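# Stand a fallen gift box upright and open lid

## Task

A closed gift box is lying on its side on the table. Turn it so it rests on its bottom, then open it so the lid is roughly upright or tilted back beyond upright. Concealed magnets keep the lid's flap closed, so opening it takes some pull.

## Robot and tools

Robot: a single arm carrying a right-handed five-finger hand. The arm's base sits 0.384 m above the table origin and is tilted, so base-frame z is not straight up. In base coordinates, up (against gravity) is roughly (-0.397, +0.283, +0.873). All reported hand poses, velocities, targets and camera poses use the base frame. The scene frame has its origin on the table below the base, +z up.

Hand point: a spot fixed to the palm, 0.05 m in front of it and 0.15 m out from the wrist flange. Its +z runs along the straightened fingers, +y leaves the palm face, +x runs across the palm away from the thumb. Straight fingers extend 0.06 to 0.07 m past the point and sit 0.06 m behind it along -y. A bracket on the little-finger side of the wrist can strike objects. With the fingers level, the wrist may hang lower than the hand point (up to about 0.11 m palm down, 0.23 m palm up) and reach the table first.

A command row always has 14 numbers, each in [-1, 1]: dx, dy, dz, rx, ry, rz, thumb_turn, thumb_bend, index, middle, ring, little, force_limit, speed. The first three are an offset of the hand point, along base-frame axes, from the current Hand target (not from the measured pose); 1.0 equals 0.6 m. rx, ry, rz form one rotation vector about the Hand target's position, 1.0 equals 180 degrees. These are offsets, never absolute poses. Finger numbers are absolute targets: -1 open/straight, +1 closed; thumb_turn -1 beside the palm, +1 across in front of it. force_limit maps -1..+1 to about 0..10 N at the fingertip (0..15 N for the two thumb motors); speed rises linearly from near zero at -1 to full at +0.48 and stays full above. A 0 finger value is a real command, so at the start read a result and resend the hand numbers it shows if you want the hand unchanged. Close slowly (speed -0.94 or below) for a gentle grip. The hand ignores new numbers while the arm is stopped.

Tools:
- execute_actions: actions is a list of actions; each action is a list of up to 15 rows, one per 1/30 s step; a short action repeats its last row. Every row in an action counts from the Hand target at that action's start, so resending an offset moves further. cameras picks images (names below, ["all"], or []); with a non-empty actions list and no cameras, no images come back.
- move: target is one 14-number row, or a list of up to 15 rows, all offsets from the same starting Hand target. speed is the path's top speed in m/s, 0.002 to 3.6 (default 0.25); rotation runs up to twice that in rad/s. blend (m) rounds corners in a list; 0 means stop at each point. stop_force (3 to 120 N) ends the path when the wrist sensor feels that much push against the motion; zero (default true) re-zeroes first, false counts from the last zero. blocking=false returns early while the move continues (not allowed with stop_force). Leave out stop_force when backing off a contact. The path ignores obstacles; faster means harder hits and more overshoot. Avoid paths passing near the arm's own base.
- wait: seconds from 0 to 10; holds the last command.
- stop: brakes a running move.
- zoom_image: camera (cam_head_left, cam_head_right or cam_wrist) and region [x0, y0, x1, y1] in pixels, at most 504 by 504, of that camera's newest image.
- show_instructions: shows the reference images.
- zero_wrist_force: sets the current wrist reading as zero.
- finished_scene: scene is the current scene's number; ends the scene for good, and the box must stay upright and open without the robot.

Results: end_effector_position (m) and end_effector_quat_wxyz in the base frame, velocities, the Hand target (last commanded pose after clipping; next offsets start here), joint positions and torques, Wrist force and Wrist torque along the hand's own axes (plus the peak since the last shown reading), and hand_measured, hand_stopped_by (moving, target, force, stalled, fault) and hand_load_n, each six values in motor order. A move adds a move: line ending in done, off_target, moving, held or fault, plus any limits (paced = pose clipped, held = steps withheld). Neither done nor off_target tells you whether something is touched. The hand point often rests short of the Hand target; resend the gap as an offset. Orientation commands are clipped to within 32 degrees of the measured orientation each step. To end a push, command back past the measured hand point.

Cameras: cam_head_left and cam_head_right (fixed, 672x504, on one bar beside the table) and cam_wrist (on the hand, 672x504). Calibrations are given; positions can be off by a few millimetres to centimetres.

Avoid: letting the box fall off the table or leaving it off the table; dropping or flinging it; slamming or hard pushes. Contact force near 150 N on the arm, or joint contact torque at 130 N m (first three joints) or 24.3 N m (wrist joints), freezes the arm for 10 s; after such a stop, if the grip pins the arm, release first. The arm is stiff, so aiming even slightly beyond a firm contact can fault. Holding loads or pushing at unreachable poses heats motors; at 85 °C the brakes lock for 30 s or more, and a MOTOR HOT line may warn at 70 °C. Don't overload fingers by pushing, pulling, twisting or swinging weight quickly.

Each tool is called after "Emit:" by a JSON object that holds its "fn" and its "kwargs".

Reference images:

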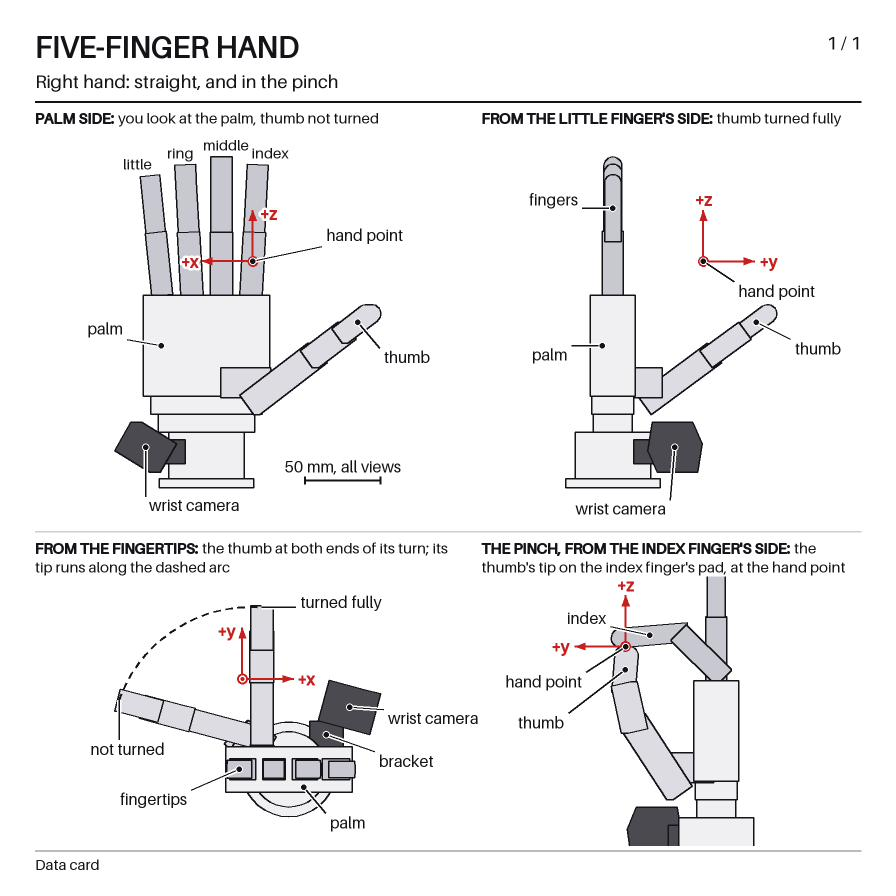

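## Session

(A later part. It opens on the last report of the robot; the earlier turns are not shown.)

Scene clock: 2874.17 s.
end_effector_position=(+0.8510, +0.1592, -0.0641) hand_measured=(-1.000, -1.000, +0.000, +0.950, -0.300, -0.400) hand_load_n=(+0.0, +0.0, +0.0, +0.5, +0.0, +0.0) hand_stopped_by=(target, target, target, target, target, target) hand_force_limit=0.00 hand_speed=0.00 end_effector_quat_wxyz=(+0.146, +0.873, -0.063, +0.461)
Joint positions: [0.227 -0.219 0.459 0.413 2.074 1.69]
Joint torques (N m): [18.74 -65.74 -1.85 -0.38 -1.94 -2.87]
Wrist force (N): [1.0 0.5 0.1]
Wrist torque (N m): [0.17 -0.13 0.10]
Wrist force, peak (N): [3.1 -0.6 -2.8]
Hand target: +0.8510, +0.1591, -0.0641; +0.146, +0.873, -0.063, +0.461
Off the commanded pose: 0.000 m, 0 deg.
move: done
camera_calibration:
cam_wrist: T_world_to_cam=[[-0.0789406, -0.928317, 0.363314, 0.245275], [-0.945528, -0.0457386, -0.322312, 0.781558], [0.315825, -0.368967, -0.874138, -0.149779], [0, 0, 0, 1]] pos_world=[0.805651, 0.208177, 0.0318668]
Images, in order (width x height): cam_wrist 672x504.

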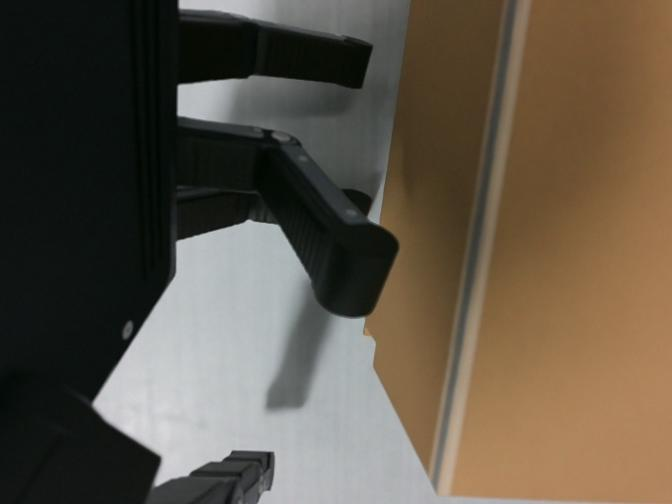

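Emit:
{"fn": "move", "kwargs": {"target": [-0.00238, -0.01356, 0.00333, 0, 0, 0, -1, -1, 0.0, 0.95, -0.3, -0.4, 0, 0], "speed": 0.01, "stop_force": 3, "cameras": ["cam_wrist"]}}

Emit:
{"fn": "zoom_image", "kwargs": {"camera": "cam_wrist", "region": [300, 20, 440, 360]}}

Scene clock: 2887.93 s.
end_effector_position=(+0.8495, +0.1510, -0.0621) hand_measured=(-1.000, -1.000, +0.000, +0.950, -0.300, -0.400) hand_load_n=(+0.0, +0.0, +0.5, +0.0, +0.5, +0.0) hand_stopped_by=(target, target, target, target, target, target) hand_force_limit=0.00 hand_speed=0.00 end_effector_quat_wxyz=(+0.146, +0.873, -0.063, +0.461)
Joint positions: [0.217 -0.246 0.509 0.386 2.066 1.683]
Joint torques (N m): [17.63 -65.18 -2.22 -0.44 -1.54 -3.02]
Wrist force (N): [0.5 -0.6 0.0]
Wrist torque (N m): [0.14 -0.12 0.08]
Wrist force, peak (N): [0.4 -1.2 -0.5]
Hand target: +0.8495, +0.1510, -0.0621; +0.146, +0.873, -0.063, +0.461
Off the commanded pose: 0.000 m, 0 deg.
move: done
camera_calibration:
cam_wrist: T_world_to_cam=[[-0.078885, -0.928317, 0.363325, 0.236772], [-0.945503, -0.0458254, -0.322374, 0.780408], [0.315915, -0.368955, -0.874111, -0.150658], [0, 0, 0, 1]] pos_world=[0.80415, 0.199976, 0.0338664]
Images, in order (width x height): cam_wrist 672x504.

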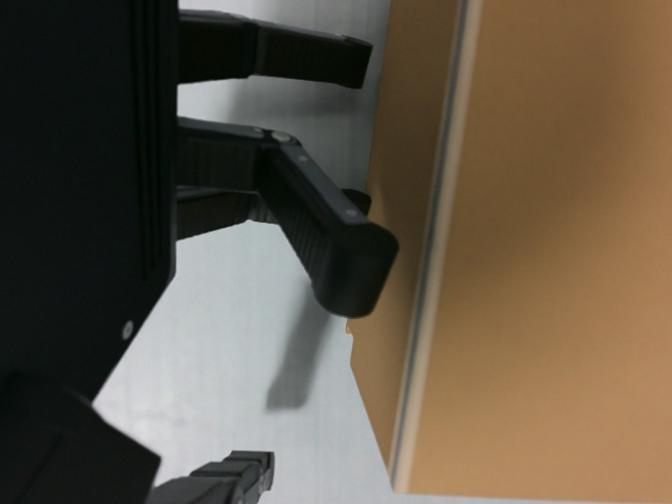

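Scaled by 1.482 from the camera's 672x504 image, which has a finer 960x720 frame.

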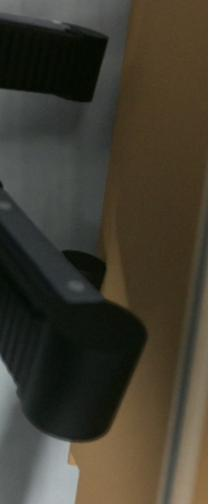

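Emit:
{"fn": "move", "kwargs": {"target": [[0.00056, 0.00319, -0.00078, 0, 0, 0, -1, -1, 0.0, 0.95, -0.3, -0.4, 0, 0], [-0.00143, 0.00461, 0.00358, 0, 0, 0, -1, -1, 0.0, 0.95, -0.3, -0.4, 0, 0], [-0.00282, -0.00337, 0.00554, 0, 0, 0, -1, -1, 0.0, 0.95, -0.3, -0.4, 0, 0]], "speed": 0.012, "cameras": ["cam_wrist"]}}

Emit:
{"fn": "zoom_image", "kwargs": {"camera": "cam_wrist", "region": [300, 20, 440, 360]}}

Scene clock: 2931.50 s.
end_effector_position=(+0.8479, +0.1490, -0.0588) hand_measured=(-1.000, -1.000, +0.000, +0.950, -0.300, -0.400) hand_load_n=(+0.0, +0.0, +0.5, +0.0, +0.0, +0.0) hand_stopped_by=(target, target, target, target, target, target) hand_force_limit=0.00 hand_speed=0.00 end_effector_quat_wxyz=(+0.146, +0.873, -0.063, +0.461)
Joint positions: [0.215 -0.261 0.532 0.378 2.064 1.681]
Joint torques (N m): [17.28 -65.49 -2.43 -0.35 -1.68 -3.04]
Wrist force (N): [0.3 -0.7 -0.4]
Wrist torque (N m): [0.15 -0.08 0.07]
Wrist force, peak (N): [1.2 0.7 0.2]
Hand target: +0.8478, +0.1490, -0.0588; +0.146, +0.873, -0.063, +0.461
Off the commanded pose: 0.000 m, 0 deg.
move: done
camera_calibration:
cam_wrist: T_world_to_cam=[[-0.0789372, -0.92832, 0.363307, 0.233726], [-0.945498, -0.0457742, -0.322394, 0.779859], [0.315915, -0.368955, -0.874111, -0.147969], [0, 0, 0, 1]] pos_world=[0.80255, 0.198076, 0.0371662]
Images, in order (width x height): cam_wrist 672x504.

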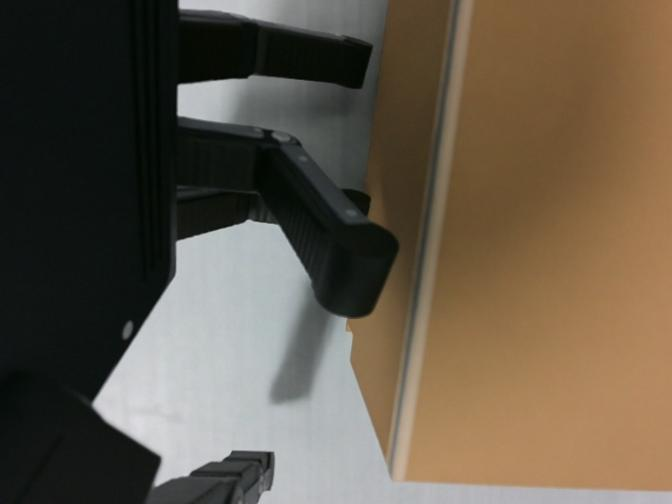

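Scaled by 1.482 from the camera's 672x504 image, which has a finer 960x720 frame.

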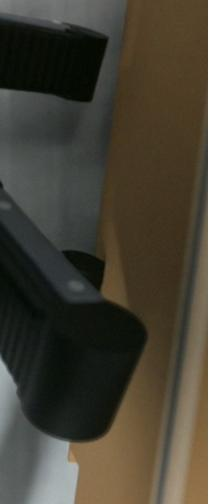

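Emit:
{"fn": "zoom_image", "kwargs": {"camera": "cam_wrist", "region": [330, 160, 410, 220]}}

Emit:
{"fn": "zoom_image", "kwargs": {"camera": "cam_wrist", "region": [330, 300, 410, 380]}}

Scaled by 6.300 from the camera's 672x504 image, which has a finer 960x720 frame.

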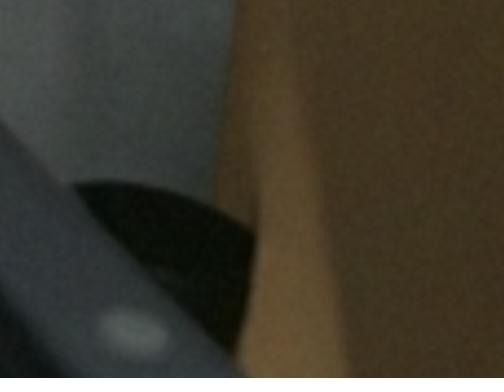

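Scaled by 6.300 from the camera's 672x504 image, which has a finer 960x720 frame.

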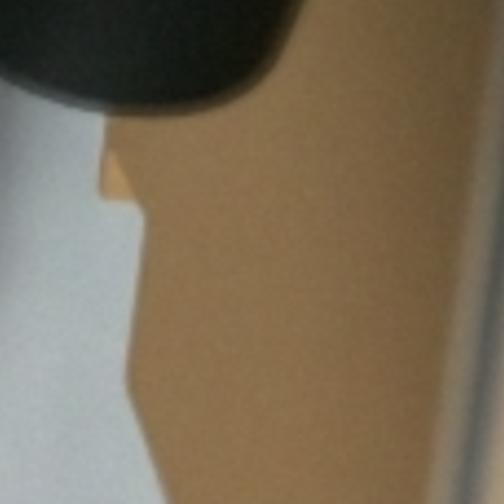

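Emit:
{"fn": "move", "kwargs": {"target": [[0.00084, 0.00479, -0.00117, 0, 0, 0, -1, -1, 0.0, 1.0, -0.2, -0.4, 0, 0], [-0.00112, -0.00638, 0.00157, 0, 0, 0, -1, -1, 0.0, 1.0, -0.2, -0.4, 0, 0]], "speed": 0.012, "cameras": ["cam_wrist"]}}

Emit:
{"fn": "zoom_image", "kwargs": {"camera": "cam_wrist", "region": [330, 160, 410, 220]}}

Emit:
{"fn": "zoom_image", "kwargs": {"camera": "cam_wrist", "region": [330, 220, 450, 340]}}

Scene clock: 3016.77 s.
end_effector_position=(+0.8472, +0.1452, -0.0579) hand_measured=(-1.000, -1.000, +0.000, +1.000, -0.200, -0.400) hand_load_n=(+0.0, -0.5, +0.5, +0.0, +0.0, +0.0) hand_stopped_by=(target, target, target, target, target, target) hand_force_limit=0.00 hand_speed=0.00 end_effector_quat_wxyz=(+0.146, +0.873, -0.063, +0.461)
Joint positions: [0.21 -0.272 0.552 0.367 2.06 1.678]
Joint torques (N m): [17.41 -64.51 -1.18 -0.14 -1.7 -2.96]
Wrist force (N): [0.5 -0.5 0.1]
Wrist torque (N m): [0.14 -0.14 0.09]
Wrist force, peak (N): [1.0 0.7 0.1]
Hand target: +0.8472, +0.1451, -0.0579; +0.146, +0.873, -0.063, +0.461
Off the commanded pose: 0.000 m, 0 deg.
move: done
camera_calibration:
cam_wrist: T_world_to_cam=[[-0.0789372, -0.92832, 0.363307, 0.229687], [-0.945498, -0.0457742, -0.322394, 0.779341], [0.315915, -0.368955, -0.874111, -0.148313], [0, 0, 0, 1]] pos_world=[0.80185, 0.194176, 0.0381662]
Images, in order (width x height): cam_wrist 672x504.

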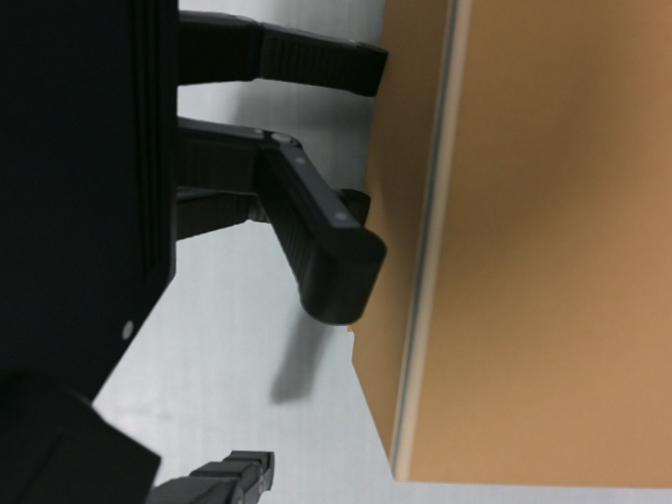

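Scaled by 6.300 from the camera's 672x504 image, which has a finer 960x720 frame.

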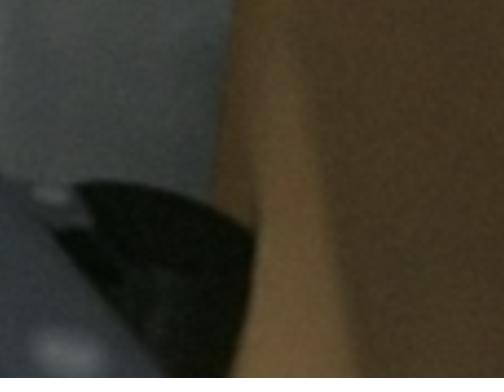

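Scaled by 4.200 from the camera's 672x504 image, which has a finer 960x720 frame.

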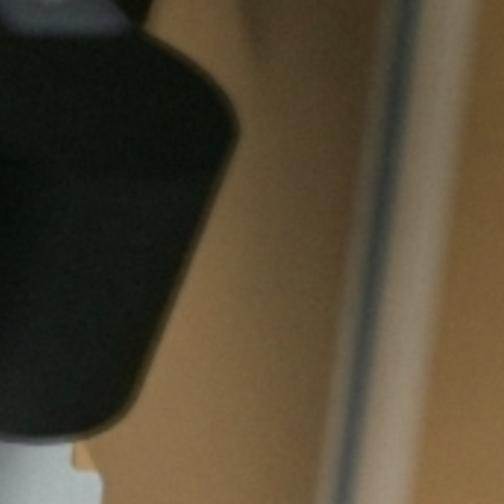

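Emit:
{"fn": "move", "kwargs": {"target": [[0.00056, 0.00319, -0.00078, 0, 0, 0, -1, -1, 0.0, 1.0, -0.25, -0.4, 0, 0], [0.00387, 0.00083, -0.00805, 0, 0, 0, -1, -1, 0.0, 1.0, -0.25, -0.4, 0, 0], [0.00303, -0.00396, -0.00688, 0, 0, 0, -1, -1, 0.0, 1.0, -0.25, -0.4, 0, 0]], "speed": 0.012, "cameras": ["cam_wrist"]}}

Emit:
{"fn": "zoom_image", "kwargs": {"camera": "cam_wrist", "region": [330, 20, 410, 100]}}

Emit:
{"fn": "zoom_image", "kwargs": {"camera": "cam_wrist", "region": [330, 160, 410, 220]}}

Scene clock: 3051.17 s.
end_effector_position=(+0.8490, +0.1428, -0.0620) hand_measured=(-1.000, -1.000, +0.000, +1.000, -0.250, -0.400) hand_load_n=(+0.0, +0.0, +0.5, +0.5, +0.0, +0.0) hand_stopped_by=(target, target, target, target, target, target) hand_force_limit=0.00 hand_speed=0.00 end_effector_quat_wxyz=(+0.146, +0.873, -0.063, +0.461)
Joint positions: [0.206 -0.264 0.546 0.364 2.057 1.675]
Joint torques (N m): [16.8 -65.02 -1.44 -0.31 -1.62 -2.92]
Wrist force (N): [0.5 -0.6 -0.5]
Wrist torque (N m): [0.18 -0.10 0.08]
Wrist force, peak (N): [1.2 0.3 0.3]
Hand target: +0.8490, +0.1428, -0.0620; +0.146, +0.873, -0.063, +0.461
Off the commanded pose: 0.000 m, 0 deg.
move: done
camera_calibration:
cam_wrist: T_world_to_cam=[[-0.0788499, -0.928315, 0.363337, 0.229148], [-0.945506, -0.0458598, -0.32236, 0.779605], [0.315914, -0.368955, -0.874111, -0.153401], [0, 0, 0, 1]] pos_world=[0.80365, 0.191876, 0.0339664]
Images, in order (width x height): cam_wrist 672x504.

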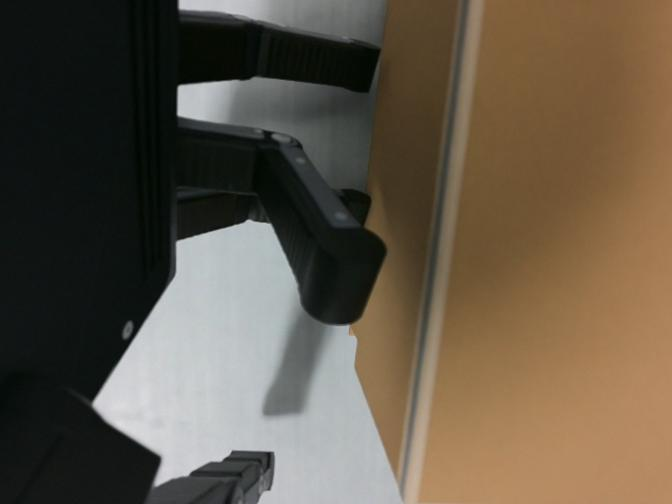

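Scaled by 6.300 from the camera's 672x504 image, which has a finer 960x720 frame.

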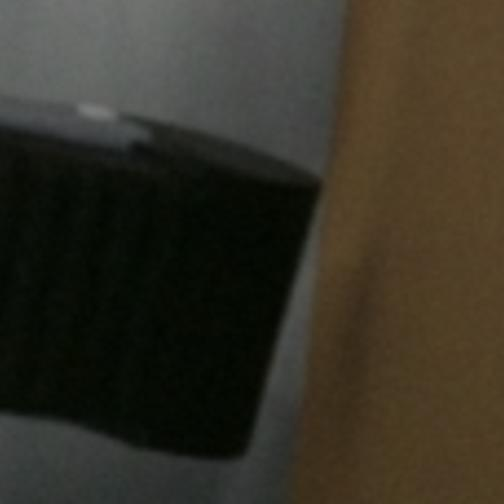

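Scaled by 6.300 from the camera's 672x504 image, which has a finer 960x720 frame.

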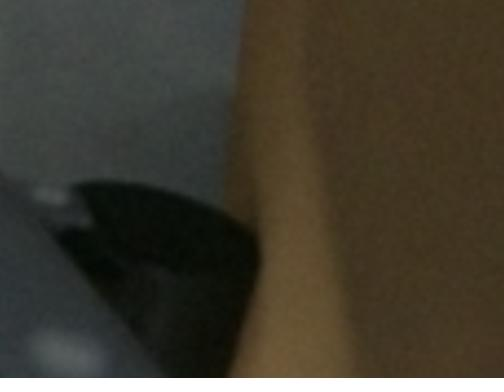

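Emit:
{"fn": "move", "kwargs": {"target": [[0.00042, 0.00239, -0.00059, 0.00662, -0.00473, -0.01455, -1, -1, 0.0, 1.0, -0.25, -0.4, 0, 0], [0.0, 0.0, 0.0, 0.00662, -0.00473, -0.01455, -1, -1, 0.0, 1.0, -0.25, -0.4, 0, 0]], "speed": 0.015, "cameras": []}}

Emit:
{"fn": "move", "kwargs": {"target": [0.00331, -0.00236, -0.00727, 0, 0, 0, -1, -1, 0.0, 1.0, -0.25, -0.4, 0, 0], "speed": 0.008, "stop_force": 5, "cameras": ["cam_wrist"]}}

Emit:
{"fn": "zoom_image", "kwargs": {"camera": "cam_wrist", "region": [330, 20, 410, 100]}}

Emit:
{"fn": "zoom_image", "kwargs": {"camera": "cam_wrist", "region": [330, 160, 410, 220]}}

Scene clock: 3071.90 s.
end_effector_position=(+0.8490, +0.1429, -0.0620) hand_measured=(-1.000, -1.000, +0.000, +1.000, -0.250, -0.400) hand_load_n=(+0.5, +0.0, +0.5, +0.0, +0.0, +0.0) hand_stopped_by=(target, target, target, target, target, target) hand_force_limit=0.00 hand_speed=0.00 end_effector_quat_wxyz=(+0.147, +0.869, -0.089, +0.464)
Joint positions: [0.211 -0.237 0.488 0.399 2.087 1.726]
Joint torques (N m): [17.13 -64.36 -2.03 -0.2 -1.45 2.56]
Wrist force (N): [0.6 -0.6 0.0]
Wrist torque (N m): [0.16 -0.13 0.01]
Wrist force, peak (N): [0.8 -0.9 -0.4]
Hand target: +0.8490, +0.1428, -0.0620; +0.147, +0.869, -0.089, +0.464
Off the commanded pose: 0.000 m, 0 deg.
move: done
No camera images: "cameras" was empty.

Scene clock: 3073.30 s.
end_effector_position=(+0.8509, +0.1414, -0.0662) hand_measured=(-1.000, -1.000, +0.000, +1.000, -0.250, -0.400) hand_load_n=(+0.0, +0.0, -4.5, +0.0, +0.0, -0.5) hand_stopped_by=(target, target, target, target, target, target) hand_force_limit=0.00 hand_speed=0.00 end_effector_quat_wxyz=(+0.147, +0.869, -0.089, +0.464)
Joint positions: [0.208 -0.226 0.477 0.399 2.085 1.724]
Joint torques (N m): [18.5 -53.59 -13.78 2.27 -1.22 -2.39]
Wrist force (N): [3.3 -2.7 -4.5]
Wrist torque (N m): [0.10 -0.05 0.07]
Wrist force, peak (N): [3.9 -2.7 -5.1]
Hand target: +0.8509, +0.1414, -0.0662; +0.147, +0.869, -0.089, +0.464
Off the commanded pose: 0.000 m, 0 deg.
move: contact
camera_calibration:
cam_wrist: T_world_to_cam=[[-0.126642, -0.930962, 0.342449, 0.269076], [-0.941528, 0.00414854, -0.33691, 0.768637], [0.31223, -0.365092, -0.877052, -0.155764], [0, 0, 0, 1]] pos_world=[0.806404, 0.190442, 0.0302036]
Images, in order (width x height): cam_wrist 672x504.

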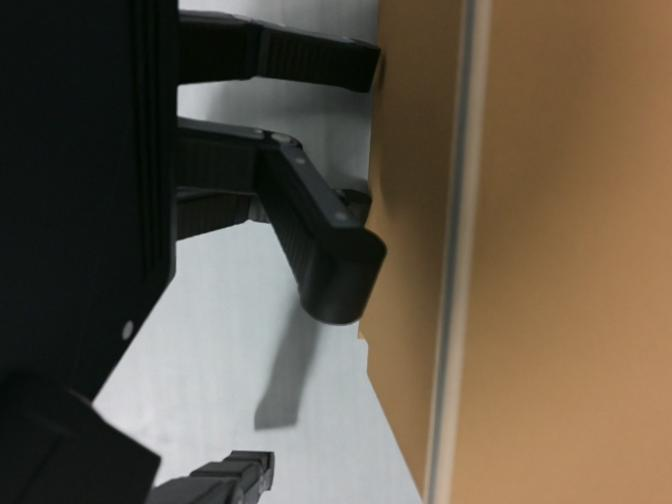

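Scaled by 6.300 from the camera's 672x504 image, which has a finer 960x720 frame.

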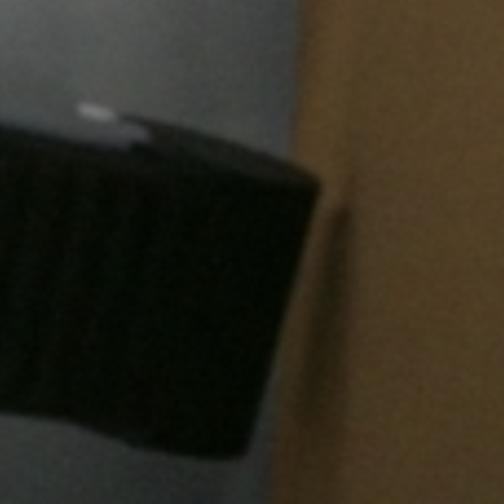

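Scaled by 6.300 from the camera's 672x504 image, which has a finer 960x720 frame.

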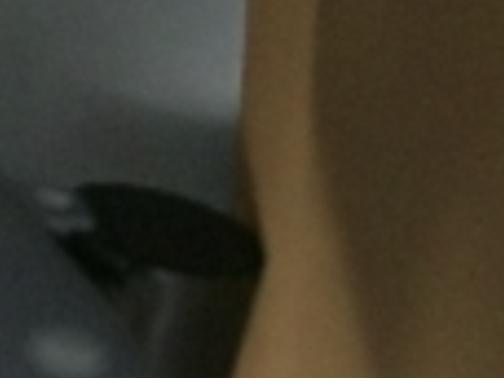

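Emit:
{"fn": "zoom_image", "kwargs": {"camera": "cam_wrist", "region": [340, 310, 400, 370]}}

Emit:
{"fn": "zoom_image", "kwargs": {"camera": "cam_wrist", "region": [350, 90, 420, 180]}}

Scaled by 8.400 from the camera's 672x504 image, which has a finer 960x720 frame.

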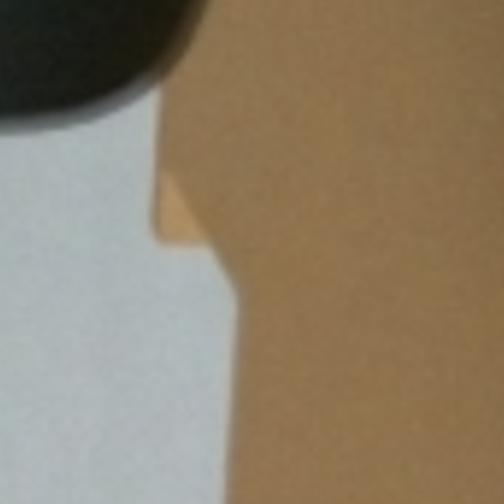

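Scaled by 5.600 from the camera's 672x504 image, which has a finer 960x720 frame.

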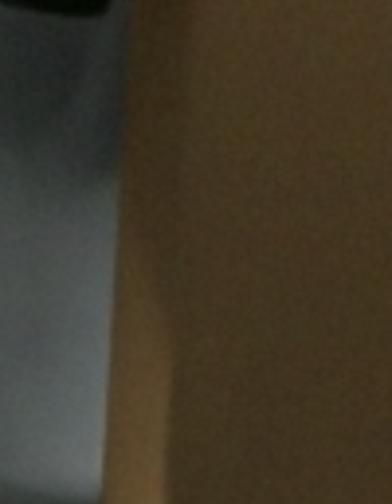

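Emit:
{"fn": "move", "kwargs": {"target": [[0.00839, 0.04787, -0.01174, 0, 0, 0, -1, -1, 0.0, 1.0, -0.25, -0.4, 0, 0], [-0.137, 0.15, 0.308, 0, 0, 0, -1, -1, 0.0, 1.0, -0.25, -0.4, 0, 0]], "speed": [0.06, 0.2], "blend": 0.01, "cameras": []}}

Scene clock: 3389.83 s.
end_effector_position=(+0.7688, +0.2314, +0.1184) hand_measured=(-1.000, -1.000, +0.000, +1.000, -0.250, -0.400) hand_load_n=(+0.0, +0.0, +0.0, +0.0, +0.0, +0.0) hand_stopped_by=(target, target, target, target, target, target) hand_force_limit=0.00 hand_speed=0.00 end_effector_quat_wxyz=(+0.147, +0.869, -0.089, +0.464)
Joint positions: [0.361 -0.494 0.553 0.653 2.204 1.839]
Joint torques (N m): [30.88 -65.93 -4.29 3.24 2.1 2.64]
Wrist force (N): [0.5 0.2 0.1]
Wrist torque (N m): [0.11 -0.05 -0.02]
Wrist force, peak (N): [3.9 -2.4 -5.2]
Hand target: +0.7687, +0.2314, +0.1186; +0.147, +0.869, -0.089, +0.464
Off the commanded pose: 0.000 m, 0 deg.
move: done
No camera images: "cameras" was empty.

Emit:
{"fn": "move", "kwargs": {"target": [-0.26873, -0.09948, -0.06697, -0.34638, 0.24355, 0.34642, -1, -1, 1.0, -0.6, 1.0, 0.5, 0, 0.2], "speed": 0.25, "cameras": ["all"]}}

Scene clock: 3413.67 s.
end_effector_position=(+0.6075, +0.1717, +0.0784) hand_measured=(-1.000, -1.000, +1.000, -0.600, +1.000, +0.500) hand_load_n=(+0.0, +0.0, +0.0, +0.0, +0.0, +0.0) hand_stopped_by=(target, target, target, target, target, target) hand_force_limit=0.00 hand_speed=0.20 end_effector_quat_wxyz=(+0.320, +0.696, +0.630, +0.123)
Joint positions: [0.309 -0.94 1.56 0.409 2.04 0.276]
Joint torques (N m): [11.9 -52.11 3.38 0.28 -1.89 -3.08]
Wrist force (N): [0.5 0.2 -0.9]
Wrist torque (N m): [0.11 -0.07 0.12]
Wrist force, peak (N): [1.0 0.5 0.4]
Hand target: +0.6075, +0.1717, +0.0784; +0.320, +0.696, +0.630, +0.123
Off the commanded pose: 0.000 m, 0 deg.
move: done
camera_calibration:
cam_wrist: T_world_to_cam=[[0.837825, 0.212076, 0.503064, -0.577892], [-0.291751, -0.604924, 0.740911, 0.213307], [0.461444, -0.767523, -0.444947, 0.00272401], [0, 0, 0, 1]] pos_world=[0.545148, 0.253682, 0.133888]

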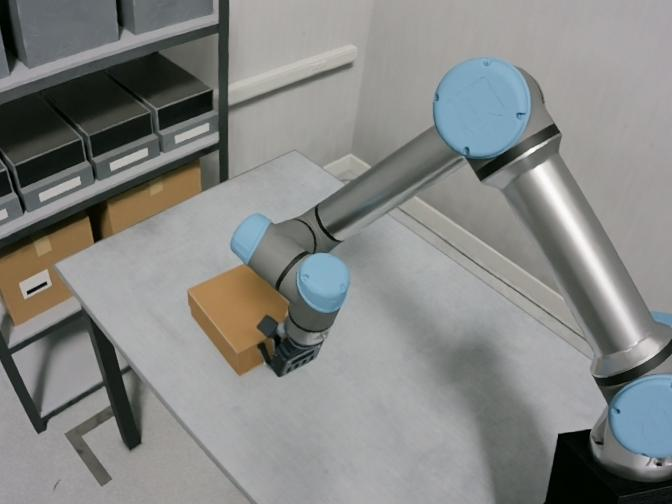

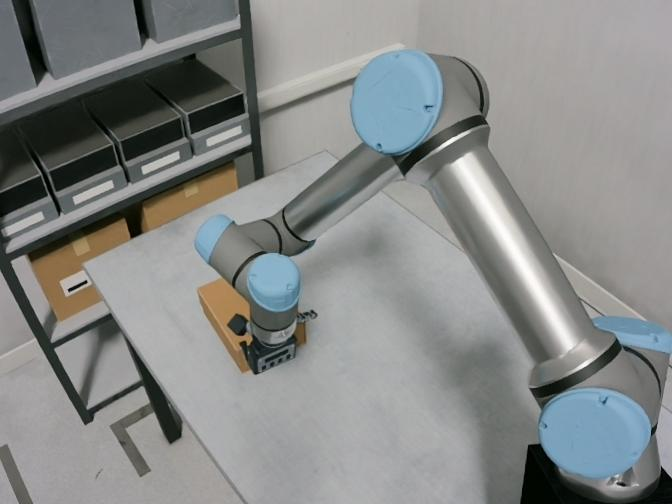

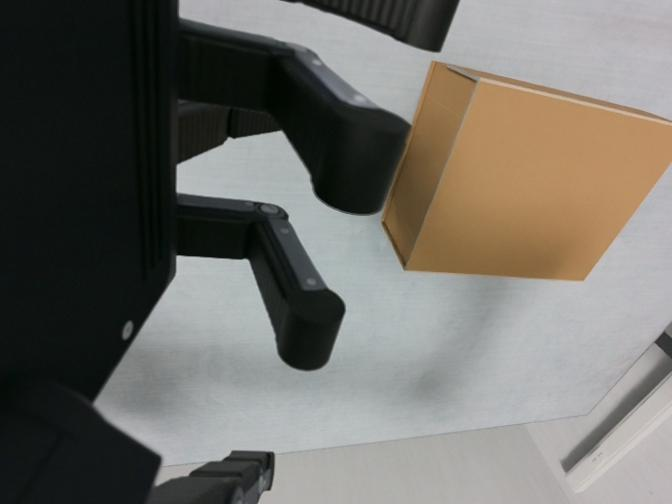

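Emit:
{"fn": "zoom_image", "kwargs": {"camera": "cam_wrist", "region": [370, 40, 560, 290]}}

Emit:
{"fn": "zoom_image", "kwargs": {"camera": "cam_wrist", "region": [415, 50, 505, 120]}}

Scaled by 2.016 from the camera's 672x504 image, which has a finer 960x720 frame.

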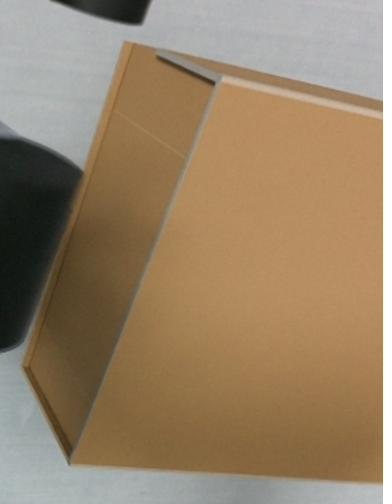

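Scaled by 5.600 from the camera's 672x504 image, which has a finer 960x720 frame.

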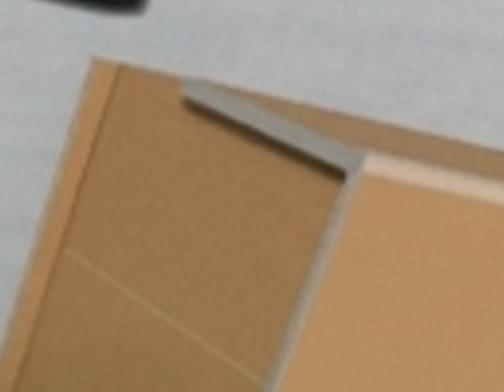

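Emit:
{"fn": "zoom_image", "kwargs": {"camera": "cam_head_left", "region": [175, 250, 335, 390]}}

Emit:
{"fn": "zoom_image", "kwargs": {"camera": "cam_head_right", "region": [180, 260, 340, 390]}}

Scaled by 3.150 from the camera's 672x504 image, which has a finer 960x720 frame.

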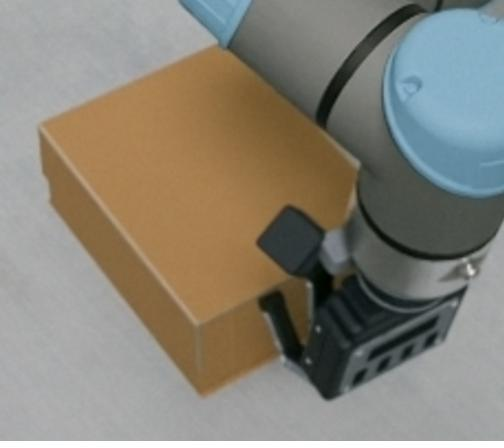

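Scaled by 3.150 from the camera's 672x504 image, which has a finer 960x720 frame.

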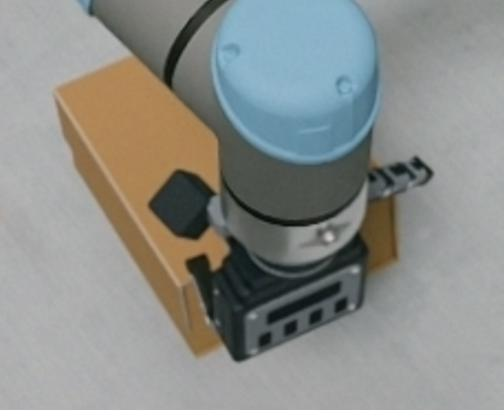

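Emit:
{"fn": "move", "kwargs": {"target": [0.27358, -0.15158, -0.1414, -0.00507, 0.00362, 0.01115, -1, -1, 1.0, -0.6, 1.0, 0.4, 0, 0.2], "speed": 0.15, "cameras": ["cam_wrist", "cam_head_left"]}}

Emit:
{"fn": "zoom_image", "kwargs": {"camera": "cam_head_left", "region": [175, 280, 335, 400]}}

Scene clock: 3467.10 s.
end_effector_position=(+0.7715, +0.0808, -0.0064) hand_measured=(-1.000, -1.000, +1.000, -0.600, +1.000, +0.400) hand_load_n=(+0.0, +0.0, +0.0, +0.0, +0.0, +0.0) hand_stopped_by=(target, target, target, target, target, target) hand_force_limit=0.00 hand_speed=0.20 end_effector_quat_wxyz=(+0.320, +0.683, +0.645, +0.119)
Joint positions: [0.077 -0.624 1.189 0.38 1.904 0.026]
Joint torques (N m): [12.82 -37.29 -22.95 3.71 -1.91 -2.95]
Wrist force (N): [0.6 0.3 -0.4]
Wrist torque (N m): [0.09 -0.10 0.11]
Wrist force, peak (N): [0.9 0.2 -0.7]
Hand target: +0.7716, +0.0808, -0.0064; +0.320, +0.683, +0.645, +0.119
Off the commanded pose: 0.000 m, 0 deg.
move: done
camera_calibration:
cam_wrist: T_world_to_cam=[[0.835379, 0.249575, 0.489749, -0.654595], [-0.261905, -0.602615, 0.753831, 0.245928], [0.483267, -0.758003, -0.438046, -0.198045], [0, 0, 0, 1]] pos_world=[0.706953, 0.161452, 0.0484457]
Images, in order (width x height): cam_head_left 672x504, cam_wrist 672x504.

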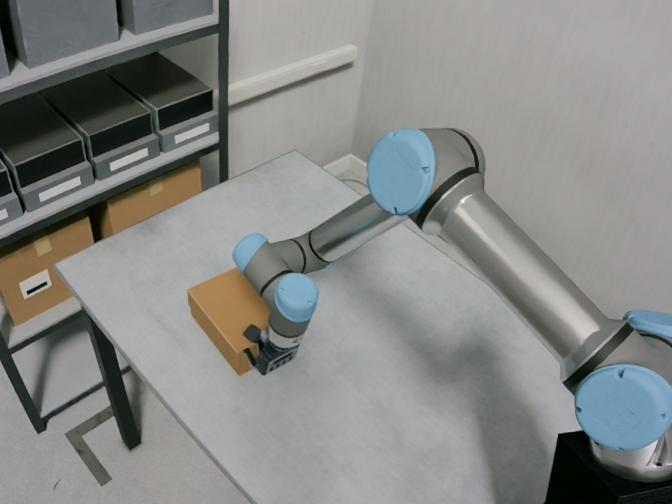

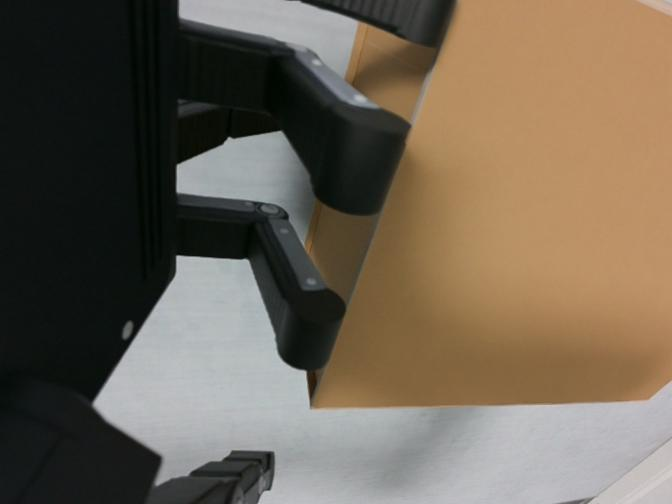

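Scaled by 3.150 from the camera's 672x504 image, which has a finer 960x720 frame.

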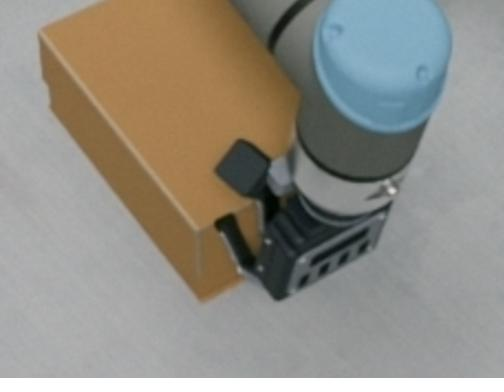

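Emit:
{"fn": "move", "kwargs": {"target": [[0.00992, -0.00709, -0.02182, 0, 0, 0, -1, -1, 1.0, -0.6, 1.0, 0.4, 0, 0.2], [0.03261, -0.00762, -0.01133, 0, 0, 0, -1, -1, 1.0, -0.6, 1.0, 0.4, 0, 0.2]], "speed": 0.04, "cameras": ["cam_wrist"]}}

Emit:
{"fn": "zoom_image", "kwargs": {"camera": "cam_wrist", "region": [300, 0, 500, 150]}}

Scene clock: 3483.60 s.
end_effector_position=(+0.7911, +0.0762, -0.0132) hand_measured=(-1.000, -1.000, +1.000, -0.600, +1.000, +0.400) hand_load_n=(+0.0, +0.0, +0.0, +0.0, +0.0, -1.0) hand_stopped_by=(target, target, target, target, target, target) hand_force_limit=0.00 hand_speed=0.20 end_effector_quat_wxyz=(+0.320, +0.683, +0.645, +0.119)
Joint positions: [0.068 -0.576 1.111 0.408 1.898 0.017]
Joint torques (N m): [13.05 -37.98 -23.95 3.75 -1.11 -1.81]
Wrist force (N): [0.6 -0.8 -1.6]
Wrist torque (N m): [0.08 0.00 0.05]
Wrist force, peak (N): [1.3 -1.2 -1.4]
Hand target: +0.7912, +0.0762, -0.0132; +0.320, +0.683, +0.645, +0.119
Off the commanded pose: 0.000 m, 0 deg.
move: done
camera_calibration:
cam_wrist: T_world_to_cam=[[0.835326, 0.249658, 0.489797, -0.666382], [-0.261864, -0.60268, 0.753793, 0.253371], [0.483381, -0.757923, -0.438059, -0.214029], [0, 0, 0, 1]] pos_world=[0.726453, 0.156851, 0.0416455]
Images, in order (width x height): cam_wrist 672x504.

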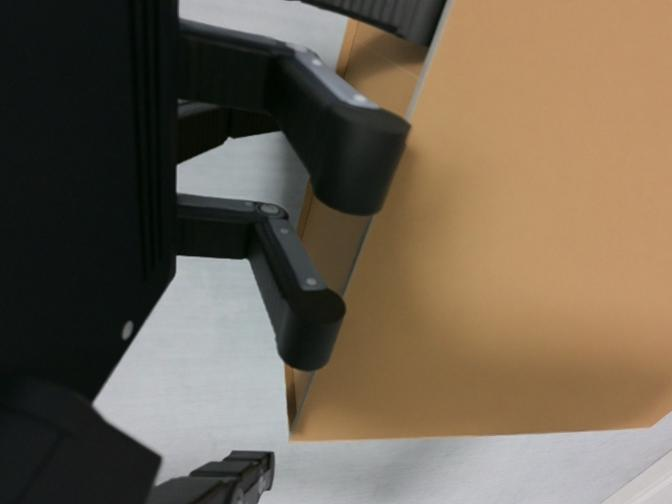

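Scaled by 2.520 from the camera's 672x504 image, which has a finer 960x720 frame.

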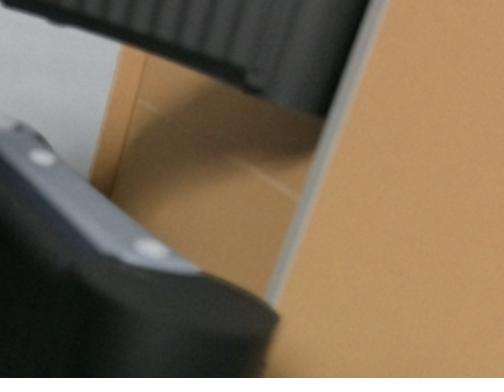

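Emit:
{"fn": "move", "kwargs": {"target": [[-0.00454, 0.00011, -0.0021, 0, 0, 0, -1, -1, 1.0, -0.6, 1.0, 0.4, 0, 0.2], [0.00009, -0.0032, -0.01228, 0, 0, 0, -1, -1, 1.0, -0.6, 1.0, 0.47, 0, 0.2], [0.00841, -0.00339, -0.00843, 0, 0, 0, -1, -1, 1.0, -0.6, 1.0, 0.47, 0, 0.2]], "speed": 0.015, "cameras": ["cam_wrist"]}}

Emit:
{"fn": "zoom_image", "kwargs": {"camera": "cam_wrist", "region": [300, 0, 500, 150]}}

Scene clock: 3499.90 s.
end_effector_position=(+0.7962, +0.0742, -0.0183) hand_measured=(-1.000, -1.000, +1.000, -0.600, +1.000, +0.470) hand_load_n=(+0.0, +0.0, +0.0, +0.5, +0.0, -0.5) hand_stopped_by=(target, target, target, target, target, target) hand_force_limit=0.00 hand_speed=0.20 end_effector_quat_wxyz=(+0.320, +0.683, +0.645, +0.119)
Joint positions: [0.064 -0.559 1.092 0.41 1.896 0.014]
Joint torques (N m): [13.26 -39.13 -24.03 3.53 -2.02 -2.91]
Wrist force (N): [1.1 -1.0 -0.8]
Wrist torque (N m): [0.07 -0.08 0.05]
Wrist force, peak (N): [1.0 -1.3 -1.8]
Hand target: +0.7962, +0.0742, -0.0183; +0.320, +0.683, +0.645, +0.119
Off the commanded pose: 0.000 m, 0 deg.
move: done
camera_calibration:
cam_wrist: T_world_to_cam=[[0.835379, 0.249575, 0.489749, -0.667645], [-0.261905, -0.602615, 0.753831, 0.257304], [0.483267, -0.758003, -0.438046, -0.220225], [0, 0, 0, 1]] pos_world=[0.731553, 0.154752, 0.0365457]
Images, in order (width x height): cam_wrist 672x504.

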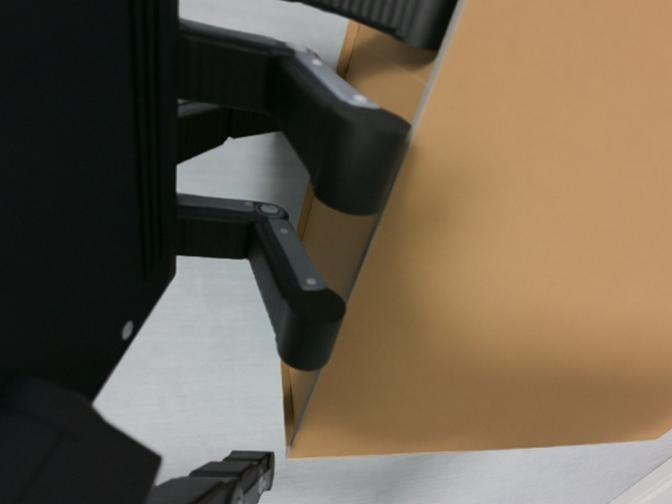

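Scaled by 2.520 from the camera's 672x504 image, which has a finer 960x720 frame.

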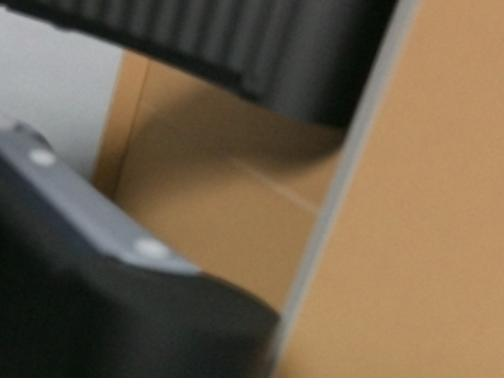

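Emit:
{"fn": "move", "kwargs": {"target": [0.00529, -0.00378, -0.01164, 0, 0, 0, -1, -1, 1.0, -0.6, 1.0, 0.47, 0, 0.2], "speed": 0.008, "stop_force": 4, "cameras": ["cam_wrist", "cam_head_right"]}}

Emit:
{"fn": "zoom_image", "kwargs": {"camera": "cam_wrist", "region": [300, 0, 500, 150]}}

Emit:
{"fn": "zoom_image", "kwargs": {"camera": "cam_head_right", "region": [180, 280, 320, 390]}}

Scene clock: 3508.67 s.
end_effector_position=(+0.7978, +0.0730, -0.0218) hand_measured=(-1.000, -1.000, +1.000, -0.600, +1.000, +0.470) hand_load_n=(+0.0, +0.0, +0.0, -1.0, +0.0, +0.0) hand_stopped_by=(target, target, target, target, target, target) hand_force_limit=0.00 hand_speed=0.20 end_effector_quat_wxyz=(+0.320, +0.683, +0.645, +0.119)
Joint positions: [0.062 -0.552 1.086 0.407 1.895 0.012]
Joint torques (N m): [24.88 -60.03 2.58 2.9 1.79 2.43]
Wrist force (N): [0.4 -1.6 -5.0]
Wrist torque (N m): [0.25 -0.03 0.04]
Wrist force, peak (N): [0.5 -3.2 -11.3]
Hand target: +0.7978, +0.0730, -0.0218; +0.320, +0.683, +0.645, +0.119 (not the last commanded pose)
Off the commanded pose: 0.004 m, 0 deg.
move: contact
camera_calibration:
cam_wrist: T_world_to_cam=[[0.835379, 0.249575, 0.489749, -0.666993], [-0.261905, -0.602615, 0.753831, 0.259699], [0.483267, -0.758003, -0.438046, -0.223365], [0, 0, 0, 1]] pos_world=[0.733153, 0.153652, 0.0330457]
Images, in order (width x height): cam_head_right 672x504, cam_wrist 672x504.

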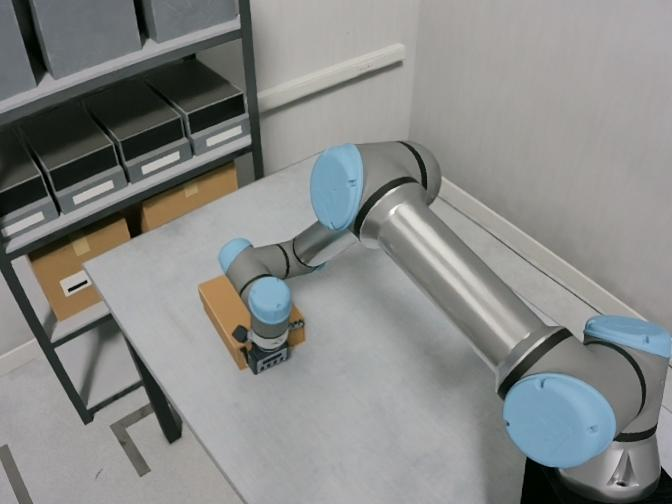

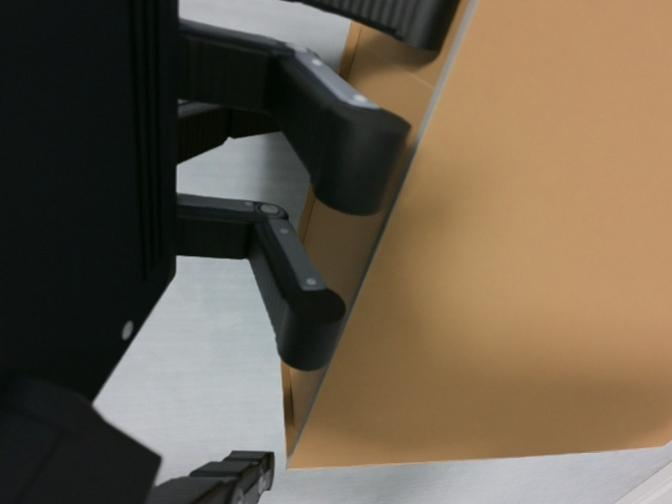

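Scaled by 2.520 from the camera's 672x504 image, which has a finer 960x720 frame.

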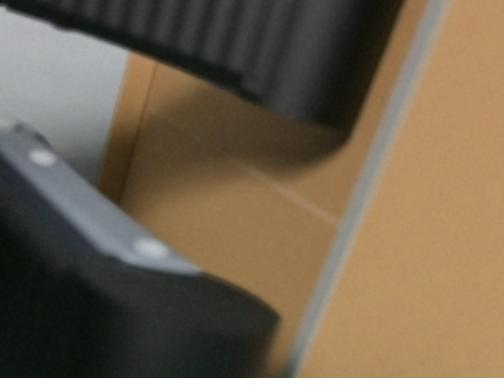

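Scaled by 3.600 from the camera's 672x504 image, which has a finer 960x720 frame.

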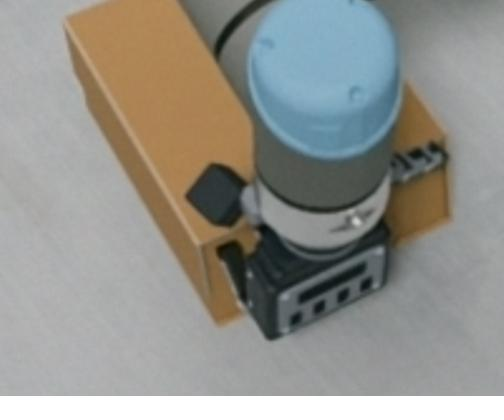

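Emit:
{"fn": "move", "kwargs": {"target": [[-0.00303, 0.00007, -0.0014, 0, 0, 0, -1, -1, 1.0, -0.6, 1.0, 0.5, 0, 0.2], [-0.00508, 0.00154, 0.00311, -0.00076, -0.00533, 0.00138, -1, -1, 1.0, -0.6, 1.0, 0.5, 0, 0.2], [0.00475, 0.00131, 0.00766, -0.00076, -0.00533, 0.00138, -1, -1, 1.0, -0.6, 1.0, 0.5, 0, 0.2]], "speed": 0.015, "cameras": ["cam_wrist"]}}

Emit:
{"fn": "zoom_image", "kwargs": {"camera": "cam_wrist", "region": [300, 0, 500, 150]}}

Scene clock: 3568.90 s.
end_effector_position=(+0.8006, +0.0738, -0.0172) hand_measured=(-1.000, -1.000, +1.000, -0.600, +1.000, +0.500) hand_load_n=(+0.0, +0.0, +0.0, +0.0, +0.0, -1.0) hand_stopped_by=(target, target, target, target, target, target) hand_force_limit=0.00 hand_speed=0.20 end_effector_quat_wxyz=(+0.326, +0.680, +0.644, +0.125)
Joint positions: [0.062 -0.558 1.091 0.39 1.895 0.007]
Joint torques (N m): [13.27 -38.83 -23.35 3.67 -1.92 -2.85]
Wrist force (N): [1.0 -0.9 -1.5]
Wrist torque (N m): [0.06 -0.07 0.05]
Wrist force, peak (N): [0.4 -1.8 -5.4]
Hand target: +0.8007, +0.0738, -0.0172; +0.326, +0.680, +0.644, +0.125
Off the commanded pose: 0.000 m, 0 deg.
move: done
camera_calibration:
cam_wrist: T_world_to_cam=[[0.825966, 0.254322, 0.503092, -0.664304], [-0.271908, -0.602031, 0.75075, 0.265378], [0.493809, -0.756888, -0.428104, -0.2305], [0, 0, 0, 1]] pos_world=[0.734673, 0.15425, 0.0362954]
Images, in order (width x height): cam_wrist 672x504.

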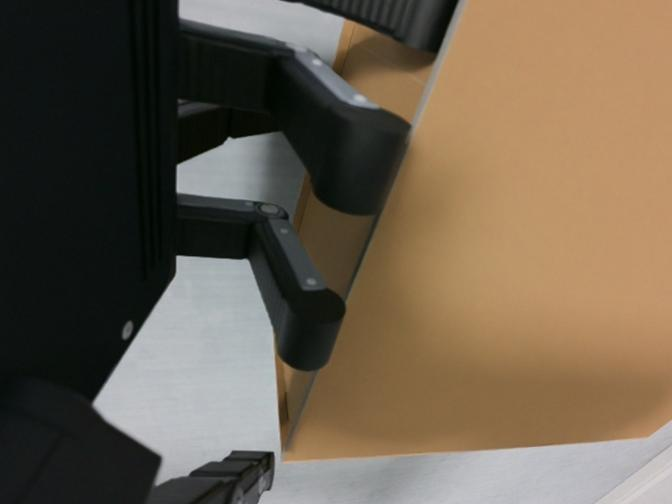

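Scaled by 2.520 from the camera's 672x504 image, which has a finer 960x720 frame.

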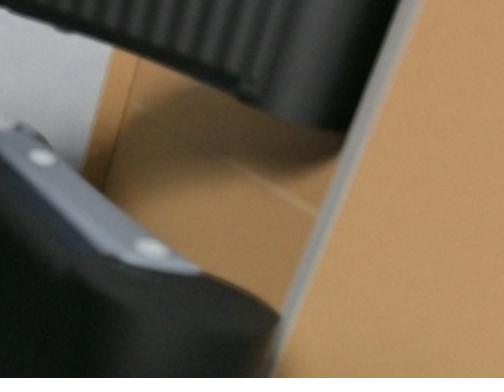

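Emit:
{"fn": "move", "kwargs": {"target": [0.00199, -0.00142, -0.00436, 0, 0, 0, -1, -1, 1.0, -0.6, 1.0, 0.5, 0, 0.2], "speed": 0.003, "stop_force": 4, "cameras": ["cam_wrist"]}}

Emit:
{"fn": "zoom_image", "kwargs": {"camera": "cam_wrist", "region": [300, 0, 500, 150]}}

Scene clock: 3578.90 s.
end_effector_position=(+0.8018, +0.0730, -0.0197) hand_measured=(-1.000, -1.000, +1.000, -0.600, +1.000, +0.500) hand_load_n=(+0.0, +0.0, +0.0, -1.5, +0.5, -1.5) hand_stopped_by=(target, target, target, target, target, target) hand_force_limit=0.00 hand_speed=0.20 end_effector_quat_wxyz=(+0.326, +0.680, +0.644, +0.125)
Joint positions: [0.061 -0.552 1.087 0.388 1.894 0.006]
Joint torques (N m): [13.89 -46.65 -18.94 0.34 -1.85 -2.58]
Wrist force (N): [0.4 -2.4 -6.7]
Wrist torque (N m): [0.23 0.05 0.01]
Wrist force, peak (N): [0.3 -2.4 -6.7]
Hand target: +0.8018, +0.0730, -0.0196; +0.326, +0.680, +0.644, +0.125
Off the commanded pose: 0.000 m, 0 deg.
move: contact
camera_calibration:
cam_wrist: T_world_to_cam=[[0.826007, 0.254368, 0.503, -0.664002], [-0.271849, -0.601956, 0.750831, 0.266994], [0.493771, -0.756932, -0.428071, -0.232741], [0, 0, 0, 1]] pos_world=[0.735974, 0.15345, 0.0338958]
Images, in order (width x height): cam_wrist 672x504.

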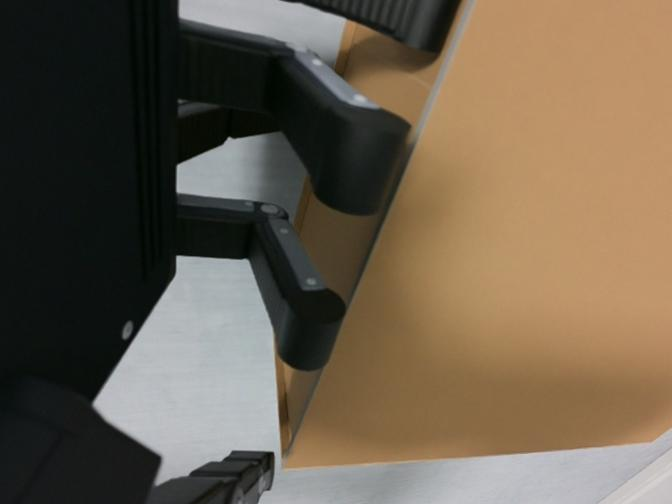

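Scaled by 2.520 from the camera's 672x504 image, which has a finer 960x720 frame.

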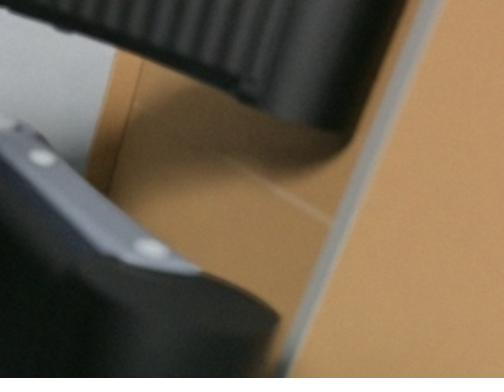

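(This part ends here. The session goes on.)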